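# Pull out the nearest yellow rod and turn it flat

## Task

Draw the yellow rod closest to right_arm outward until it will go no farther, rotate it a quarter turn (90 degrees) so its player figures end up lying horizontal, and finish with the robot no longer in contact with that rod.

## Robot and tools

Robot: two six-joint arms, left_arm and right_arm, each ending in a parallel two-finger gripper with a fisheye wrist camera. The cameras are cam_left_wrist and cam_right_wrist, both 672x504 pixels. A camera cable resting on the rod counts as that arm touching it.

Frames: the scene frame has its origin at table-top height, halfway between the two nominal arm bases. +z points up, +x points out over the table, and left_arm sits on the +y side. Camera-image left and right do not match these arm names. Calibrated bases in the scene frame: left_arm at (-0.028, +0.289, +0.027) m and right_arm at (-0.040, -0.349, +0.007) m, each turned only slightly about z. Each arm reports its hand pose, velocities and targets in its own base frame. The reported end_effector_position is the point between the finger pads, about 1 cm short of the tips. It is given in metres, with orientation as quat_wxyz, and can be off by a few centimetres. The fingers point along the gripper's +z axis and close along its y axis.

Row layout: every command row holds 14 numbers, each in [-1, 1]. The first 7 are for left_arm and the last 7 for right_arm, even when only one arm moves. Within each arm the order is: wrist pitch (joint4), shoulder (joint2), wrist yaw (joint5), wrist roll (joint6), elbow (joint3), waist (joint1), then gripper opening. The six joint numbers are offsets, not poses. They are measured from the Joint targets shown when the action or call begins, not from the previous row, so sending the same offset twice moves the joint twice. Scale: 1.0 equals 2.224 rad for shoulder, elbow and waist, and 8.485 rad for the three wrist joints. The opening is absolute: +1 is fully open and -1 is shut. To hold a gripper still, send its current command again, because 0 means half-closed. Sending 0 for all of an arm's joints keeps its current targets.

Stated joint ranges (rad): waist -2.618 to 3.054; shoulder 0 to 3.142; elbow 0 to 3.142; wrist pitch -1.571 to 1.571; wrist yaw -1.571 to 1.571; wrist roll -2.094 to 2.094. The real ends can differ by up to 0.059 rad. An action that reaches more than 0.059 rad beyond a range end is rejected for both arms. If the first action fails this check, the whole call is rejected. Each step, a target may lead its measured angle by at most 0.339 rad (big joints) or 2.2 rad (wrist joints). If the targets would put a gripper more than 200 mm from where it is, they are pulled back.

Tools:
- execute_actions(actions, cameras): actions is a list of actions. Each action is a list of up to 15 rows, and each row lasts one 1/30 s step. A shorter list repeats its last row until 15 steps have run. An empty list just reports the state. cameras selects which images come back: omit it or pass ["all"] for all, or [] for none.
- move(target, speed, blend, opening_speed, blocking, cameras): target is one 14-number row or a list of up to 15 rows. Every row is an offset from the same starting Joint targets, and all joints travel together in step. speed is the top rate in rad/s of the joint with the farthest to go, from 0.01 to 12.57, default 0.5. It can be one value or one per target. blend, in rad, rounds the corners between listed targets. opening_speed is how fast the finger command changes, per second on the -1 to +1 scale, minimum 0.2. With blocking=false the call returns after about 0.5 s while the motion continues. The whole move is capped at 10 s. It does not avoid obstacles or the other arm. The result adds a move: line such as done, off_target, moving, held or fault, and may add limits=held.
- wait(seconds 0 to 10): lets time pass while the last commands are held.
- stop(): brings a running move to rest. Braking needs some room.
- zoom_image(camera, region): camera is cam_left_wrist or cam_right_wrist. region is [x0, y0, x1, y1] in pixels of that camera's latest image, at most 504x504.
- read_manual(section): licence texts only.
- finished_scene(scene): scene is an integer from 1 to 3. It closes the scene permanently, so call it only once the rod is fully out, flat and untouched.

Results: Joint positions (rad) and Joint velocities (rad/s) are listed per arm in the row order, with the finger gap in m as the last entry (0.094 when fully open). Joint targets are the angles your next offsets start from. grip_measured gives the finger opening on the command scale and reads a little wide when empty. Joint torques follow the same order and include gravity; entries 2, 5 and 6 flip sign beyond ±28 N m. "joint sent to its limit" means a joint was stopped at its end. "joint command not followed" means the clearance check changed some targets. A velocity list that says "within noise" means the arm is still. Calls that run actions also list joint angles at some steps. MOTOR HOT appears at 75 °C; at 90 °C the arm folds up and stays idle, and at 100 °C it falls.

Cautions: never let the two arms hit or squeeze each other. Do not slam or hit things hard, and do not push hard into the rod's end stop. Do not release something while it is still moving. Avoid holding an arm stretched out or pressing on an unreachable pose, since that heats the motors. To end a push, command the targets back past the measured positions. To let go, command an opening well above grip_measured. Simulated time keeps running while you think.

Each tool is called after ">>>" as a command line: name --argument value for each argument, lists and objects as JSON in quotes; but a table of rows of numbers goes row by row, as --pt "numbers of a row", without its own name.

## Session

>>> execute_actions --actions '[]'

Scene clock: 0.00 s.
left_arm: end_effector_position=(+0.4007, +0.0076, +0.1253) grip_measured=+1.000 end_effector_quat_wxyz=(+0.625, -0.028, +0.778, +0.057) | right_arm: end_effector_position=(+0.3999, -0.0295, +0.1148) grip_measured=+1.000 end_effector_quat_wxyz=(+0.608, +0.063, +0.791, -0.024)
Joint names: [wrist pitch, shoulder, wrist yaw, wrist roll, elbow, waist]
Joint positions: left_arm=[0.966 1.539 -0.191 0.014 0.356 -0.068 0.094] | right_arm=[0.914 1.54 0.071 0.059 0.363 -0.045 0.094]
Joint velocities: within noise
Joint torques (N m): no reading
Heat: left arm: 47 °C; right arm: 43 °C.
Joint targets: left_arm=[0.959 1.536 -0.192 0.014 0.359 -0.068] | right_arm=[0.904 1.537 0.071 0.060 0.366 -0.045]
Tool commands: left_gripper/opening=+1.0 right_gripper/opening=+1.0

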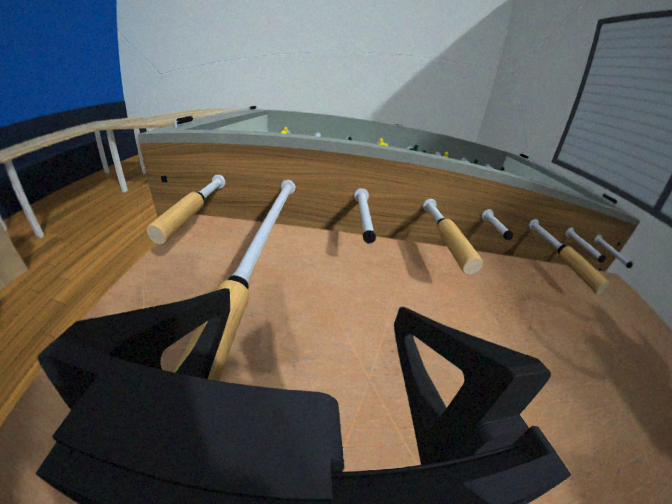

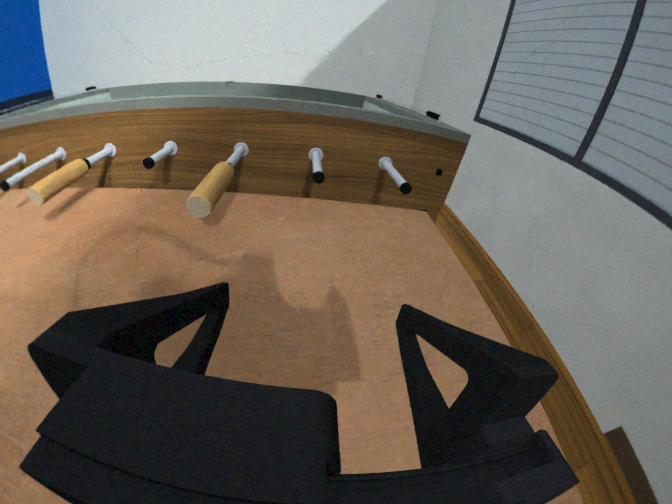

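>>> zoom_image --camera "cam_left_wrist" --region '[250, 90, 550, 220]'

>>> zoom_image --camera "cam_right_wrist" --region '[120, 70, 470, 230]'

Scaled by 1.680 from the camera's 672x504 image, which has a finer 960x720 frame.

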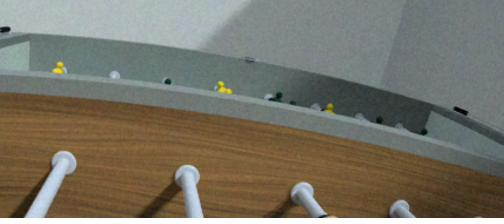

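Scaled by 1.440 from the camera's 672x504 image, which has a finer 960x720 frame.

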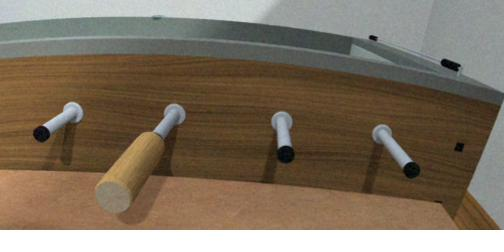

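>>> move --target '[0,0,0,0,0,0,1,0.0652,0.3633,0.0314,0.178,0.2345,0.1577,0.2]' --speed 0.8

Scene clock: 89.83 s.
left_arm: end_effector_position=(+0.4007, +0.0076, +0.1253) grip_measured=+1.000 end_effector_quat_wxyz=(+0.625, -0.028, +0.778, +0.057) | right_arm: end_effector_position=(+0.5197, +0.1031, +0.0626) grip_measured=+0.202 end_effector_quat_wxyz=(+0.499, +0.513, +0.510, +0.477)
Joint names: [wrist pitch, shoulder, wrist yaw, wrist roll, elbow, waist]
Joint positions: left_arm=[0.966 1.539 -0.191 0.014 0.356 -0.068 0.094] | right_arm=[1.409 2.325 0.328 1.567 0.867 0.302 0.056]
Joint velocities: within noise
Joint torques (N m): left_arm=[1.84 -6.31 -0.05 0.01 5.35 -0.02] | right_arm=[2.16 -7.71 0.1 0.03 5.41 0.32]
Heat: left arm: 46 °C; right arm: 44 °C.
Joint targets: left_arm=[0.959 1.536 -0.192 0.014 0.359 -0.068] | right_arm=[1.457 2.345 0.337 1.570 0.888 0.306]
move: off_target (right_arm); right_arm: the wrist pitch is farthest, 0.048 rad from its target
camera_calibration:
cam_right_wrist: T_world_to_cam=[[-0.099237, -0.194824, -0.975805, 0.123481], [-0.382691, 0.912695, -0.143305, 0.146415], [0.918531, 0.359211, -0.16513, -0.386211], [0, 0, 0, 1]] pos_world=[0.423033, 0.0291558, 0.0776999]

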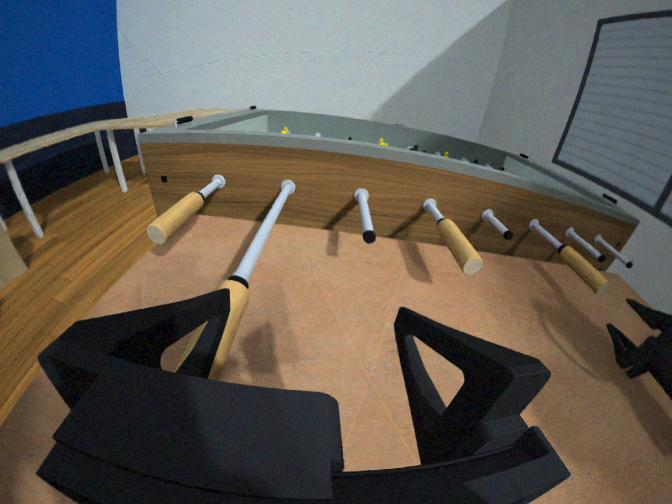

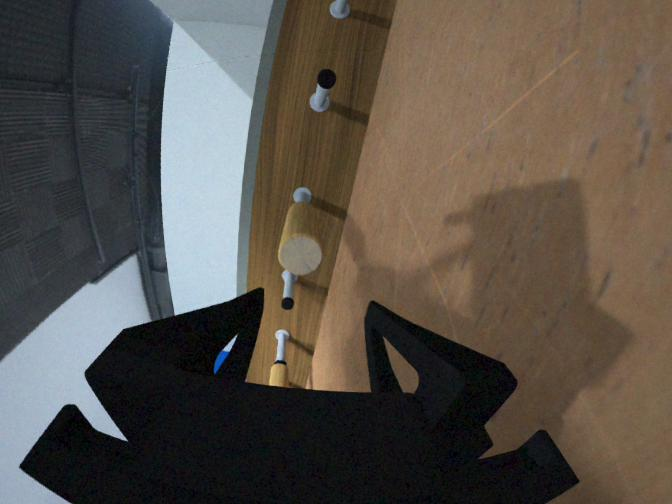

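>>> move --pt "0 0 0 0 0 0 1 -0.0016 0.0112 -0.0008 0 0.0387 -0.0058 0.25" --pt "0 0 0 0 0 0 1 -0.0291 0.0787 -0.0073 0 0.2113 -0.031 0.25" --speed 0.4 --cameras '["cam_right_wrist"]'

Scene clock: 114.07 s.
left_arm: end_effector_position=(+0.4007, +0.0076, +0.1253) grip_measured=+1.000 end_effector_quat_wxyz=(+0.625, -0.028, +0.778, +0.057) | right_arm: end_effector_position=(+0.6174, +0.1047, +0.0920) grip_measured=+0.248 end_effector_quat_wxyz=(+0.520, +0.498, +0.472, +0.509)
Joint names: [wrist pitch, shoulder, wrist yaw, wrist roll, elbow, waist]
Joint positions: left_arm=[0.966 1.539 -0.191 0.014 0.356 -0.068 0.094] | right_arm=[1.222 2.494 0.282 1.569 1.333 0.246 0.059]
Joint velocities: within noise
Joint torques (N m): left_arm=[1.83 -6.35 -0.04 0.01 5.33 -0.03] | right_arm=[1.58 -9.52 -0.04 0.02 7.2 -0.75]
Heat: left arm: 45 °C; right arm: 46 °C.
Joint targets: left_arm=[0.959 1.536 -0.192 0.014 0.359 -0.068] | right_arm=[1.210 2.520 0.275 1.570 1.358 0.237]
move: done
camera_calibration:
cam_right_wrist: T_world_to_cam=[[0.00280856, -0.163042, -0.986615, 0.096782], [-0.356909, 0.921476, -0.153293, 0.170671], [0.934135, 0.352562, -0.055603, -0.490764], [0, 0, 0, 1]] pos_world=[0.519082, 0.0315351, 0.0943614]
Images, in order (width x height): cam_right_wrist 672x504.

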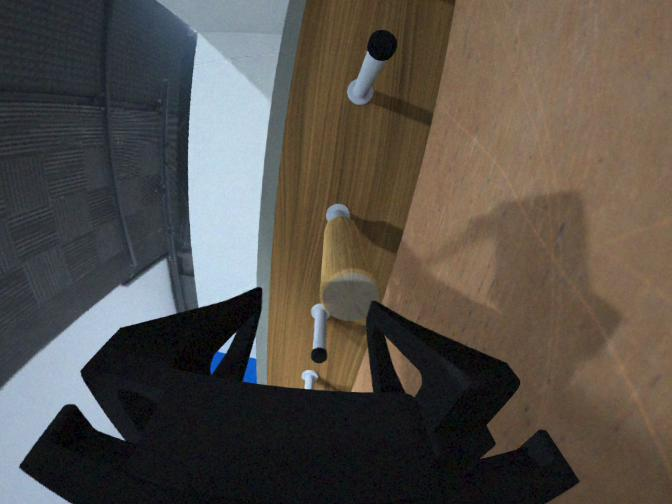

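>>> move --target '[0,0,0,0,0,0,1,-0.0085,0,-0.0018,0,0,-0.0058,0.25]' --speed 0.3 --cameras '["cam_right_wrist"]'

Scene clock: 126.50 s.
left_arm: end_effector_position=(+0.4007, +0.0076, +0.1253) grip_measured=+1.000 end_effector_quat_wxyz=(+0.625, -0.028, +0.778, +0.057) | right_arm: end_effector_position=(+0.6194, +0.0990, +0.0752) grip_measured=+0.248 end_effector_quat_wxyz=(+0.507, +0.510, +0.494, +0.489)
Joint names: [wrist pitch, shoulder, wrist yaw, wrist roll, elbow, waist]
Joint positions: left_arm=[0.966 1.539 -0.191 0.014 0.356 -0.068 0.094] | right_arm=[1.152 2.494 0.265 1.57 1.333 0.231 0.059]
Joint velocities: within noise
Joint torques (N m): left_arm=[1.83 -6.35 -0.05 0.01 5.31 -0.06] | right_arm=[1.62 -9.54 -0.05 0.01 7.23 -0.62]
Heat: left arm: 45 °C; right arm: 46 °C.
Joint targets: left_arm=[0.959 1.536 -0.192 0.014 0.359 -0.068] | right_arm=[1.138 2.520 0.260 1.570 1.358 0.224]
move: done
camera_calibration:
cam_right_wrist: T_world_to_cam=[[-0.0630759, -0.179371, -0.981757, 0.121354], [-0.369036, 0.918185, -0.144047, 0.181264], [0.927272, 0.353218, -0.12411, -0.482184], [0, 0, 0, 1]] pos_world=[0.521664, 0.0256502, 0.0854066]
Images, in order (width x height): cam_right_wrist 672x504.

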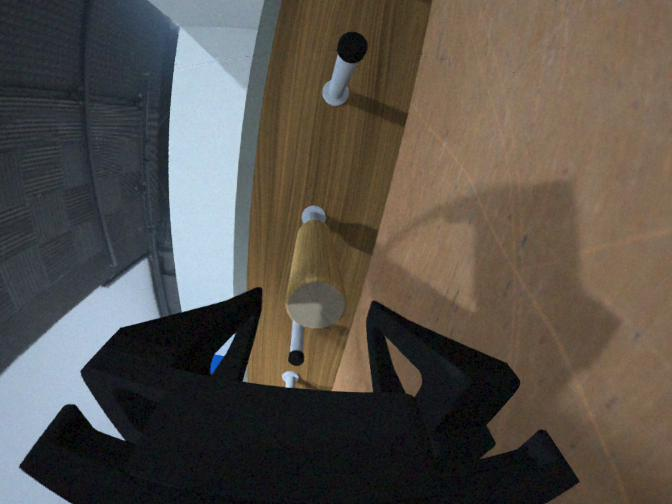

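>>> move --target '[0,0,0,0,0,0,1,-0.0139,0.0445,-0.0025,0,0.103,-0.0085,0.3]' --speed 0.3 --cameras '["cam_right_wrist"]'

Scene clock: 145.60 s.
left_arm: end_effector_position=(+0.4007, +0.0076, +0.1253) grip_measured=+1.000 end_effector_quat_wxyz=(+0.625, -0.028, +0.778, +0.057) | right_arm: end_effector_position=(+0.6599, +0.0997, +0.0797) grip_measured=+0.298 end_effector_quat_wxyz=(+0.509, +0.506, +0.490, +0.494)
Joint names: [wrist pitch, shoulder, wrist yaw, wrist roll, elbow, waist]
Joint positions: left_arm=[0.966 1.539 -0.191 0.014 0.356 -0.068 0.094] | right_arm=[1.034 2.59 0.243 1.571 1.561 0.213 0.061]
Joint velocities: within noise
Joint torques (N m): left_arm=[1.83 -6.35 -0.04 0.01 5.33 -0.03] | right_arm=[1.57 -10.32 0.03 0 7.84 -0.68]
Heat: left arm: 45 °C; right arm: 46 °C.
Joint targets: left_arm=[0.959 1.536 -0.192 0.014 0.359 -0.068] | right_arm=[1.020 2.619 0.239 1.570 1.587 0.205]
move: done
camera_calibration:
cam_right_wrist: T_world_to_cam=[[-0.0485245, -0.175277, -0.983323, 0.118551], [-0.37018, 0.917529, -0.145282, 0.197054], [0.927692, 0.356957, -0.109407, -0.521247], [0, 0, 0, 1]] pos_world=[0.562255, 0.0260396, 0.0881744]
Images, in order (width x height): cam_right_wrist 672x504.

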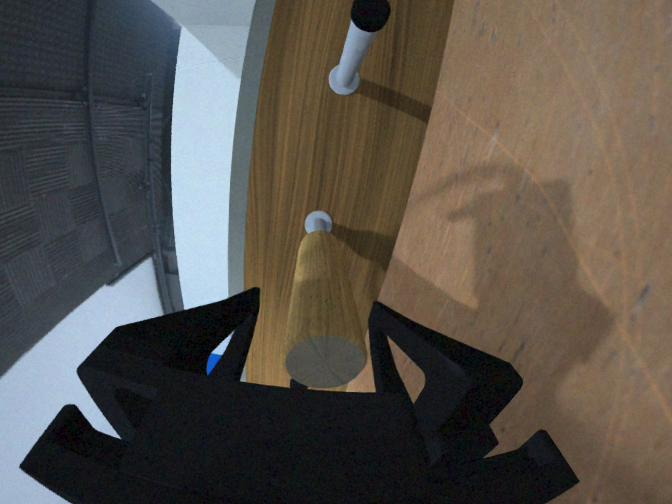

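>>> move --target '[0,0,0,0,0,0,1,0,0,0,0,0,0,-0.6]' --opening_speed 0.6 --cameras '["cam_right_wrist"]'

Scene clock: 153.43 s.
left_arm: end_effector_position=(+0.4007, +0.0076, +0.1253) grip_measured=+1.000 end_effector_quat_wxyz=(+0.625, -0.028, +0.778, +0.057) | right_arm: end_effector_position=(+0.6598, +0.0997, +0.0766) grip_measured=-0.305 end_effector_quat_wxyz=(+0.507, +0.508, +0.493, +0.492)
Joint names: [wrist pitch, shoulder, wrist yaw, wrist roll, elbow, waist]
Joint positions: left_arm=[0.966 1.539 -0.191 0.014 0.356 -0.068 0.094] | right_arm=[1.029 2.592 0.243 1.572 1.561 0.213 0.033]
Joint velocities: within noise
Joint torques (N m): left_arm=[1.84 -6.37 -0.04 0.01 5.35 -0.02] | right_arm=[1.65 -10.5 0 -0.01 7.83 -0.68]
Heat: left arm: 45 °C; right arm: 46 °C.
Joint targets: left_arm=[0.959 1.536 -0.192 0.014 0.359 -0.068] | right_arm=[1.020 2.620 0.239 1.570 1.587 0.205]
move: done
camera_calibration:
cam_right_wrist: T_world_to_cam=[[-0.0565899, -0.175883, -0.982783, 0.120808], [-0.371646, 0.917331, -0.14277, 0.197339], [0.926648, 0.357168, -0.117278, -0.52025], [0, 0, 0, 1]] pos_world=[0.562265, 0.0260399, 0.0858886]
Images, in order (width x height): cam_right_wrist 672x504.

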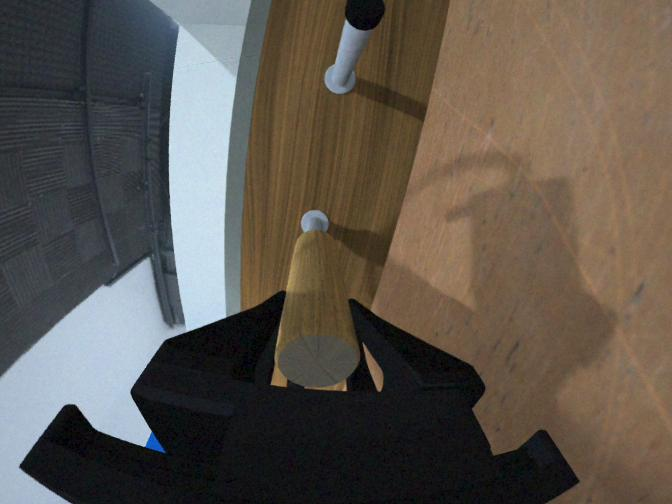

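>>> move --pt "0 0 0 0 0 0 1 0.0167 -0.0542 0.0031 0 -0.1123 0.0128 -0.6" --pt "0 0 0 0 0 0 1 0.0442 -0.1216 0.0097 0 -0.2845 0.0379 -0.6" --speed 0.4 --cameras '["cam_right_wrist","cam_left_wrist"]'

Scene clock: 173.23 s.
left_arm: end_effector_position=(+0.4007, +0.0076, +0.1253) grip_measured=+1.000 end_effector_quat_wxyz=(+0.625, -0.028, +0.778, +0.057) | right_arm: end_effector_position=(+0.5453, +0.1017, +0.0714) grip_measured=-0.305 end_effector_quat_wxyz=(+0.505, +0.511, +0.495, +0.490)
Joint names: [wrist pitch, shoulder, wrist yaw, wrist roll, elbow, waist]
Joint positions: left_arm=[0.966 1.539 -0.191 0.014 0.356 -0.068 0.094] | right_arm=[1.374 2.363 0.312 1.575 0.978 0.281 0.033]
Joint velocities: within noise
Joint torques (N m): left_arm=[1.85 -6.3 -0.05 0.01 5.35 -0.06] | right_arm=[1.91 -10.99 0.14 -0.05 2.48 0.73]
Heat: left arm: 44 °C; right arm: 45 °C.
Joint targets: left_arm=[0.959 1.536 -0.192 0.014 0.359 -0.068] | right_arm=[1.395 2.349 0.321 1.570 0.954 0.289]
move: done
camera_calibration:
cam_right_wrist: T_world_to_cam=[[-0.0655978, -0.175224, -0.982341, 0.114446], [-0.372255, 0.917688, -0.138833, 0.152283], [0.925809, 0.356574, -0.125426, -0.414317], [0, 0, 0, 1]] pos_world=[0.447774, 0.0280402, 0.0816009]

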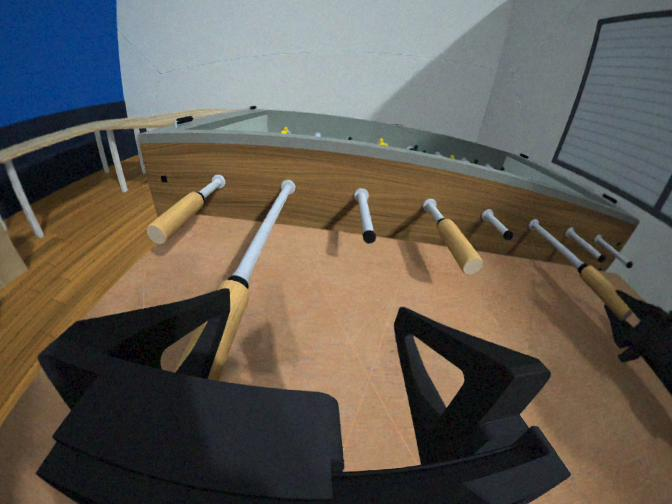

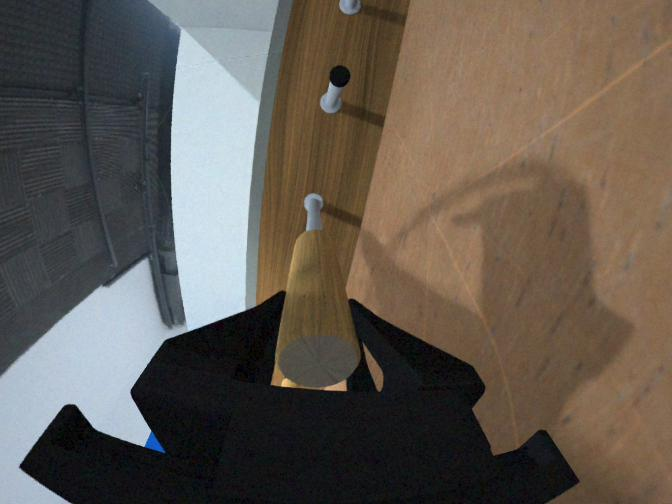

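>>> move --target '[0,0,0,0,0,0,1,0,0,0,-0.187,0,0,-0.6]' --speed 0.8

>>> zoom_image --camera "cam_right_wrist" --region '[100, 0, 500, 300]'

>>> zoom_image --camera "cam_left_wrist" --region '[350, 110, 630, 210]'

Scene clock: 189.30 s.
left_arm: end_effector_position=(+0.4007, +0.0076, +0.1253) grip_measured=+1.000 end_effector_quat_wxyz=(+0.625, -0.028, +0.778, +0.057) | right_arm: end_effector_position=(+0.5444, +0.0996, +0.0702) grip_measured=-0.306 end_effector_quat_wxyz=(+0.702, +0.011, +0.712, -0.018)
Joint names: [wrist pitch, shoulder, wrist yaw, wrist roll, elbow, waist]
Joint positions: left_arm=[0.966 1.539 -0.191 0.014 0.356 -0.068 0.094] | right_arm=[1.374 2.363 0.323 -0.005 0.974 0.281 0.033]
Joint velocities: within noise
Joint torques (N m): left_arm=[1.84 -6.34 -0.04 0.02 5.33 -0.05] | right_arm=[1.91 -10.97 0.03 -0.02 2.73 0.75]
Heat: left arm: 44 °C; right arm: 48 °C.
Joint targets: left_arm=[0.959 1.536 -0.192 0.014 0.359 -0.068] | right_arm=[1.395 2.349 0.321 -0.016 0.954 0.289]
move: done
camera_calibration:
cam_right_wrist: T_world_to_cam=[[-0.0868052, -0.978227, 0.188514, 0.122201], [-0.417706, -0.136053, -0.898338, 0.336762], [0.904426, -0.156724, -0.396801, -0.331088], [0, 0, 0, 1]] pos_world=[0.45072, 0.113469, 0.148113]

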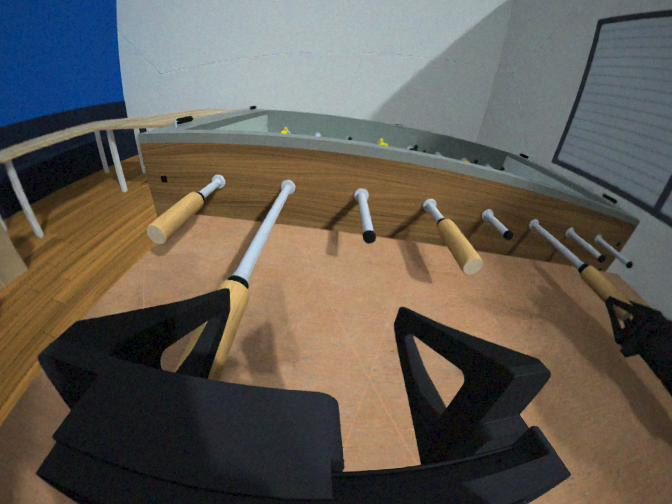

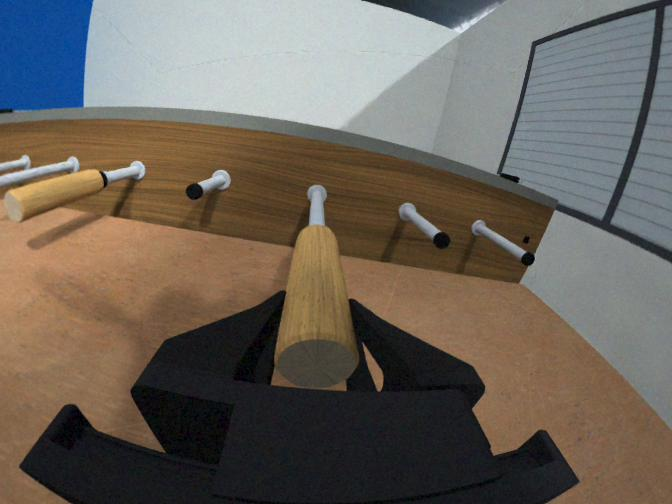

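Scaled by 1.260 from the camera's 672x504 image, which has a finer 960x720 frame.

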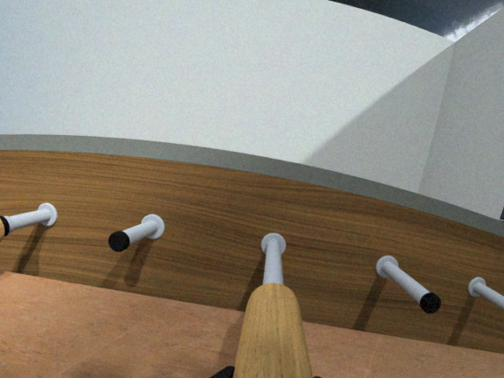

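Scaled by 1.800 from the camera's 672x504 image, which has a finer 960x720 frame.

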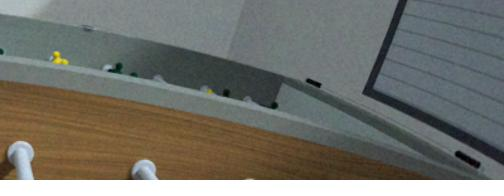

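>>> move --target '[0,0,0,0,0,0,1,-0.0365,-0.1353,0.0044,0.0124,-0.1084,0.0211,-0.6]' --speed 0.3 --cameras '["cam_right_wrist"]'

Scene clock: 248.37 s.
left_arm: end_effector_position=(+0.4007, +0.0076, +0.1253) grip_measured=+1.000 end_effector_quat_wxyz=(+0.625, -0.028, +0.778, +0.057) | right_arm: end_effector_position=(+0.4846, +0.1006, +0.0685) grip_measured=-0.306 end_effector_quat_wxyz=(+0.624, +0.009, +0.781, -0.016)
Joint names: [wrist pitch, shoulder, wrist yaw, wrist roll, elbow, waist]
Joint positions: left_arm=[0.966 1.539 -0.191 0.014 0.356 -0.068 0.094] | right_arm=[1.107 2.073 0.356 0.07 0.728 0.328 0.033]
Joint velocities: within noise
Joint torques (N m): left_arm=[1.84 -6.37 -0.05 0 5.34 -0.06] | right_arm=[1.55 -10.11 0.13 0.22 3.3 0.73]
Heat: left arm: 44 °C; right arm: 50 °C.
Joint targets: left_arm=[0.959 1.536 -0.192 0.014 0.359 -0.068] | right_arm=[1.086 2.048 0.359 0.089 0.713 0.336]
move: done
camera_calibration:
cam_right_wrist: T_world_to_cam=[[-0.0414078, -0.979183, 0.198711, 0.0956034], [-0.59423, -0.13575, -0.792756, 0.388568], [0.803229, -0.150906, -0.576239, -0.216734], [0, 0, 0, 1]] pos_world=[0.408945, 0.113655, 0.164152]
Images, in order (width x height): cam_right_wrist 672x504.

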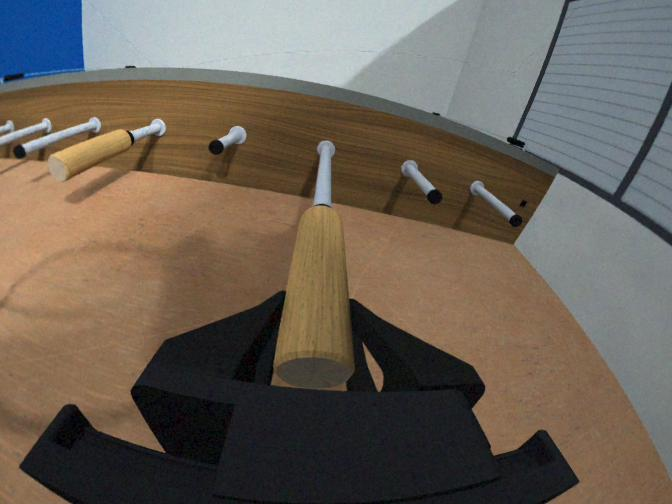

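>>> move --target '[0,0,0,0,0,0,1,-0.0537,-0.1435,0.0026,0.0131,-0.0508,0.0266,-0.6]' --speed 0.3 --cameras '["cam_right_wrist"]'

Scene clock: 256.73 s.
left_arm: end_effector_position=(+0.4007, +0.0076, +0.1253) grip_measured=+1.000 end_effector_quat_wxyz=(+0.625, -0.028, +0.778, +0.057) | right_arm: end_effector_position=(+0.4736, +0.1027, +0.0787) grip_measured=-0.307 end_effector_quat_wxyz=(+0.560, +0.022, +0.828, +0.010)
Joint names: [wrist pitch, shoulder, wrist yaw, wrist roll, elbow, waist]
Joint positions: left_arm=[0.966 1.539 -0.191 0.014 0.356 -0.068 0.094] | right_arm=[0.735 1.89 0.307 0.172 0.755 0.323 0.033]
Joint velocities: within noise
Joint torques (N m): left_arm=[1.83 -6.39 -0.04 0.01 5.37 -0.08] | right_arm=[0.77 -20.86 0.9 0.32 -6.2 6.52]
Heat: left arm: 44 °C; right arm: 49 °C.
Joint targets: left_arm=[0.959 1.536 -0.192 0.014 0.359 -0.068] | right_arm=[0.630 1.729 0.381 0.200 0.600 0.396]
move: off_target (right_arm); right_arm: the shoulder is farthest, 0.161 rad from its target
camera_calibration:
cam_right_wrist: T_world_to_cam=[[-0.00434449, -0.989667, 0.143318, 0.083166], [-0.709937, -0.0978811, -0.69743, 0.433883], [0.704252, -0.104777, -0.702176, -0.149763], [0, 0, 0, 1]] pos_world=[0.413862, 0.109084, 0.185523]
Images, in order (width x height): cam_right_wrist 672x504.

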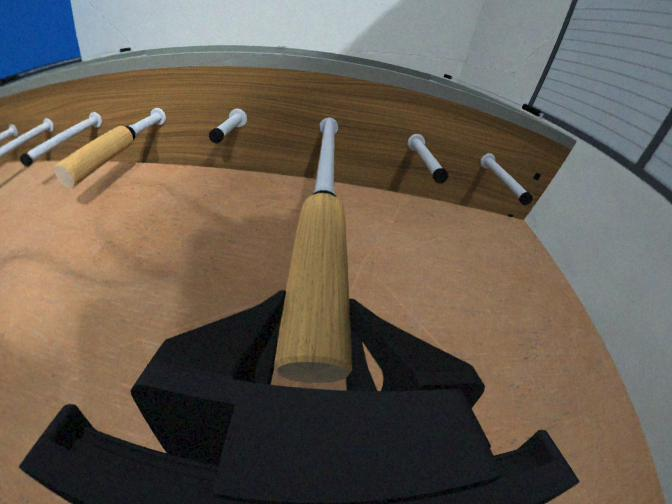

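>>> move --pt "0 0 0 0 0 0 1 0.0112 0.065 -0.0087 -0.0033 0.063 -0.0328 -0.6" --pt "0 0 0 0 0 0 1 0.0112 0.065 -0.0087 -0.0033 0.063 -0.0328 0.2" --pt "0 0 0 0 0 0 1 0.0112 -0.07 -0.0087 -0.0033 0.063 -0.0328 0.2" --speed 0.3 --opening_speed 1.5

>>> zoom_image --camera "cam_left_wrist" --region '[350, 110, 630, 210]'

Scene clock: 273.97 s.
left_arm: end_effector_position=(+0.4007, +0.0076, +0.1253) grip_measured=+1.000 end_effector_quat_wxyz=(+0.625, -0.028, +0.778, +0.057) | right_arm: end_effector_position=(+0.4658, +0.0972, +0.2176) grip_measured=+0.198 end_effector_quat_wxyz=(+0.669, +0.049, +0.740, +0.050)
Joint names: [wrist pitch, shoulder, wrist yaw, wrist roll, elbow, waist]
Joint positions: left_arm=[0.966 1.539 -0.191 0.014 0.356 -0.068 0.094] | right_arm=[0.725 1.586 0.305 0.172 0.757 0.317 0.056]
Joint velocities: within noise
Joint torques (N m): left_arm=[1.84 -6.35 -0.04 0.01 5.35 -0.09] | right_arm=[1.78 -6.99 0.08 0.01 5.29 0.55]
Heat: left arm: 43 °C; right arm: 49 °C.
Joint targets: left_arm=[0.959 1.536 -0.192 0.014 0.359 -0.068] | right_arm=[0.725 1.573 0.307 0.172 0.740 0.322]
move: done; target 2's new numbers were sent with right_arm's elbow 0.036 rad from that target
camera_calibration:
cam_right_wrist: T_world_to_cam=[[-0.0355265, -0.998431, 0.0432792, 0.0948848], [-0.487143, -0.0205119, -0.873081, 0.451505], [0.872599, -0.0521007, -0.48565, -0.177936], [0, 0, 0, 1]] pos_world=[0.378585, 0.0947266, 0.303679]

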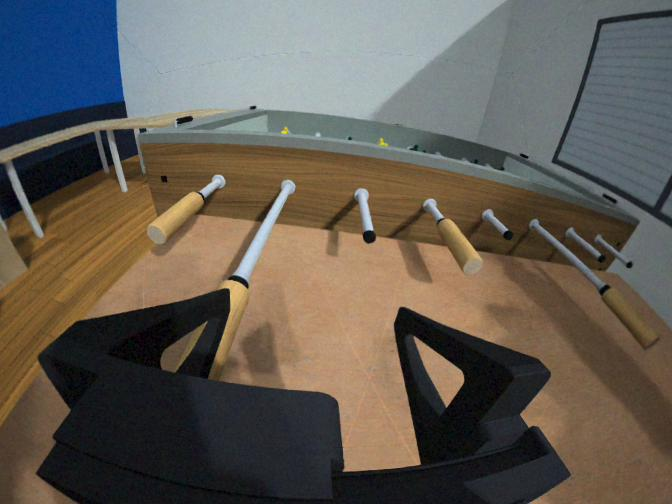

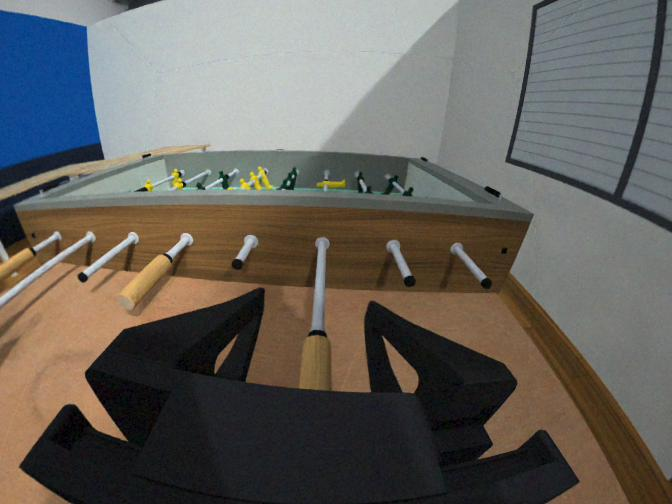

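Scaled by 1.800 from the camera's 672x504 image, which has a finer 960x720 frame.

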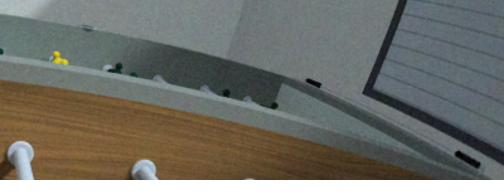

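Excellent: men lie flat, rod pulled.

>>> zoom_image --camera "cam_right_wrist" --region '[230, 140, 430, 260]'

>>> finished_scene --scene 1

Scaled by 2.520 from the camera's 672x504 image, which has a finer 960x720 frame.

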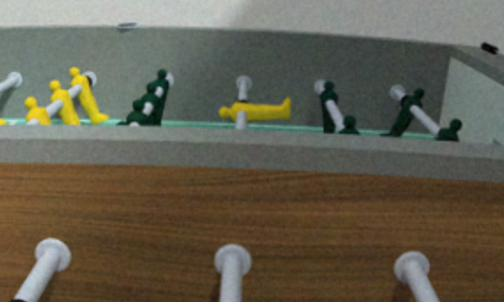

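The scene is finished: the task was done.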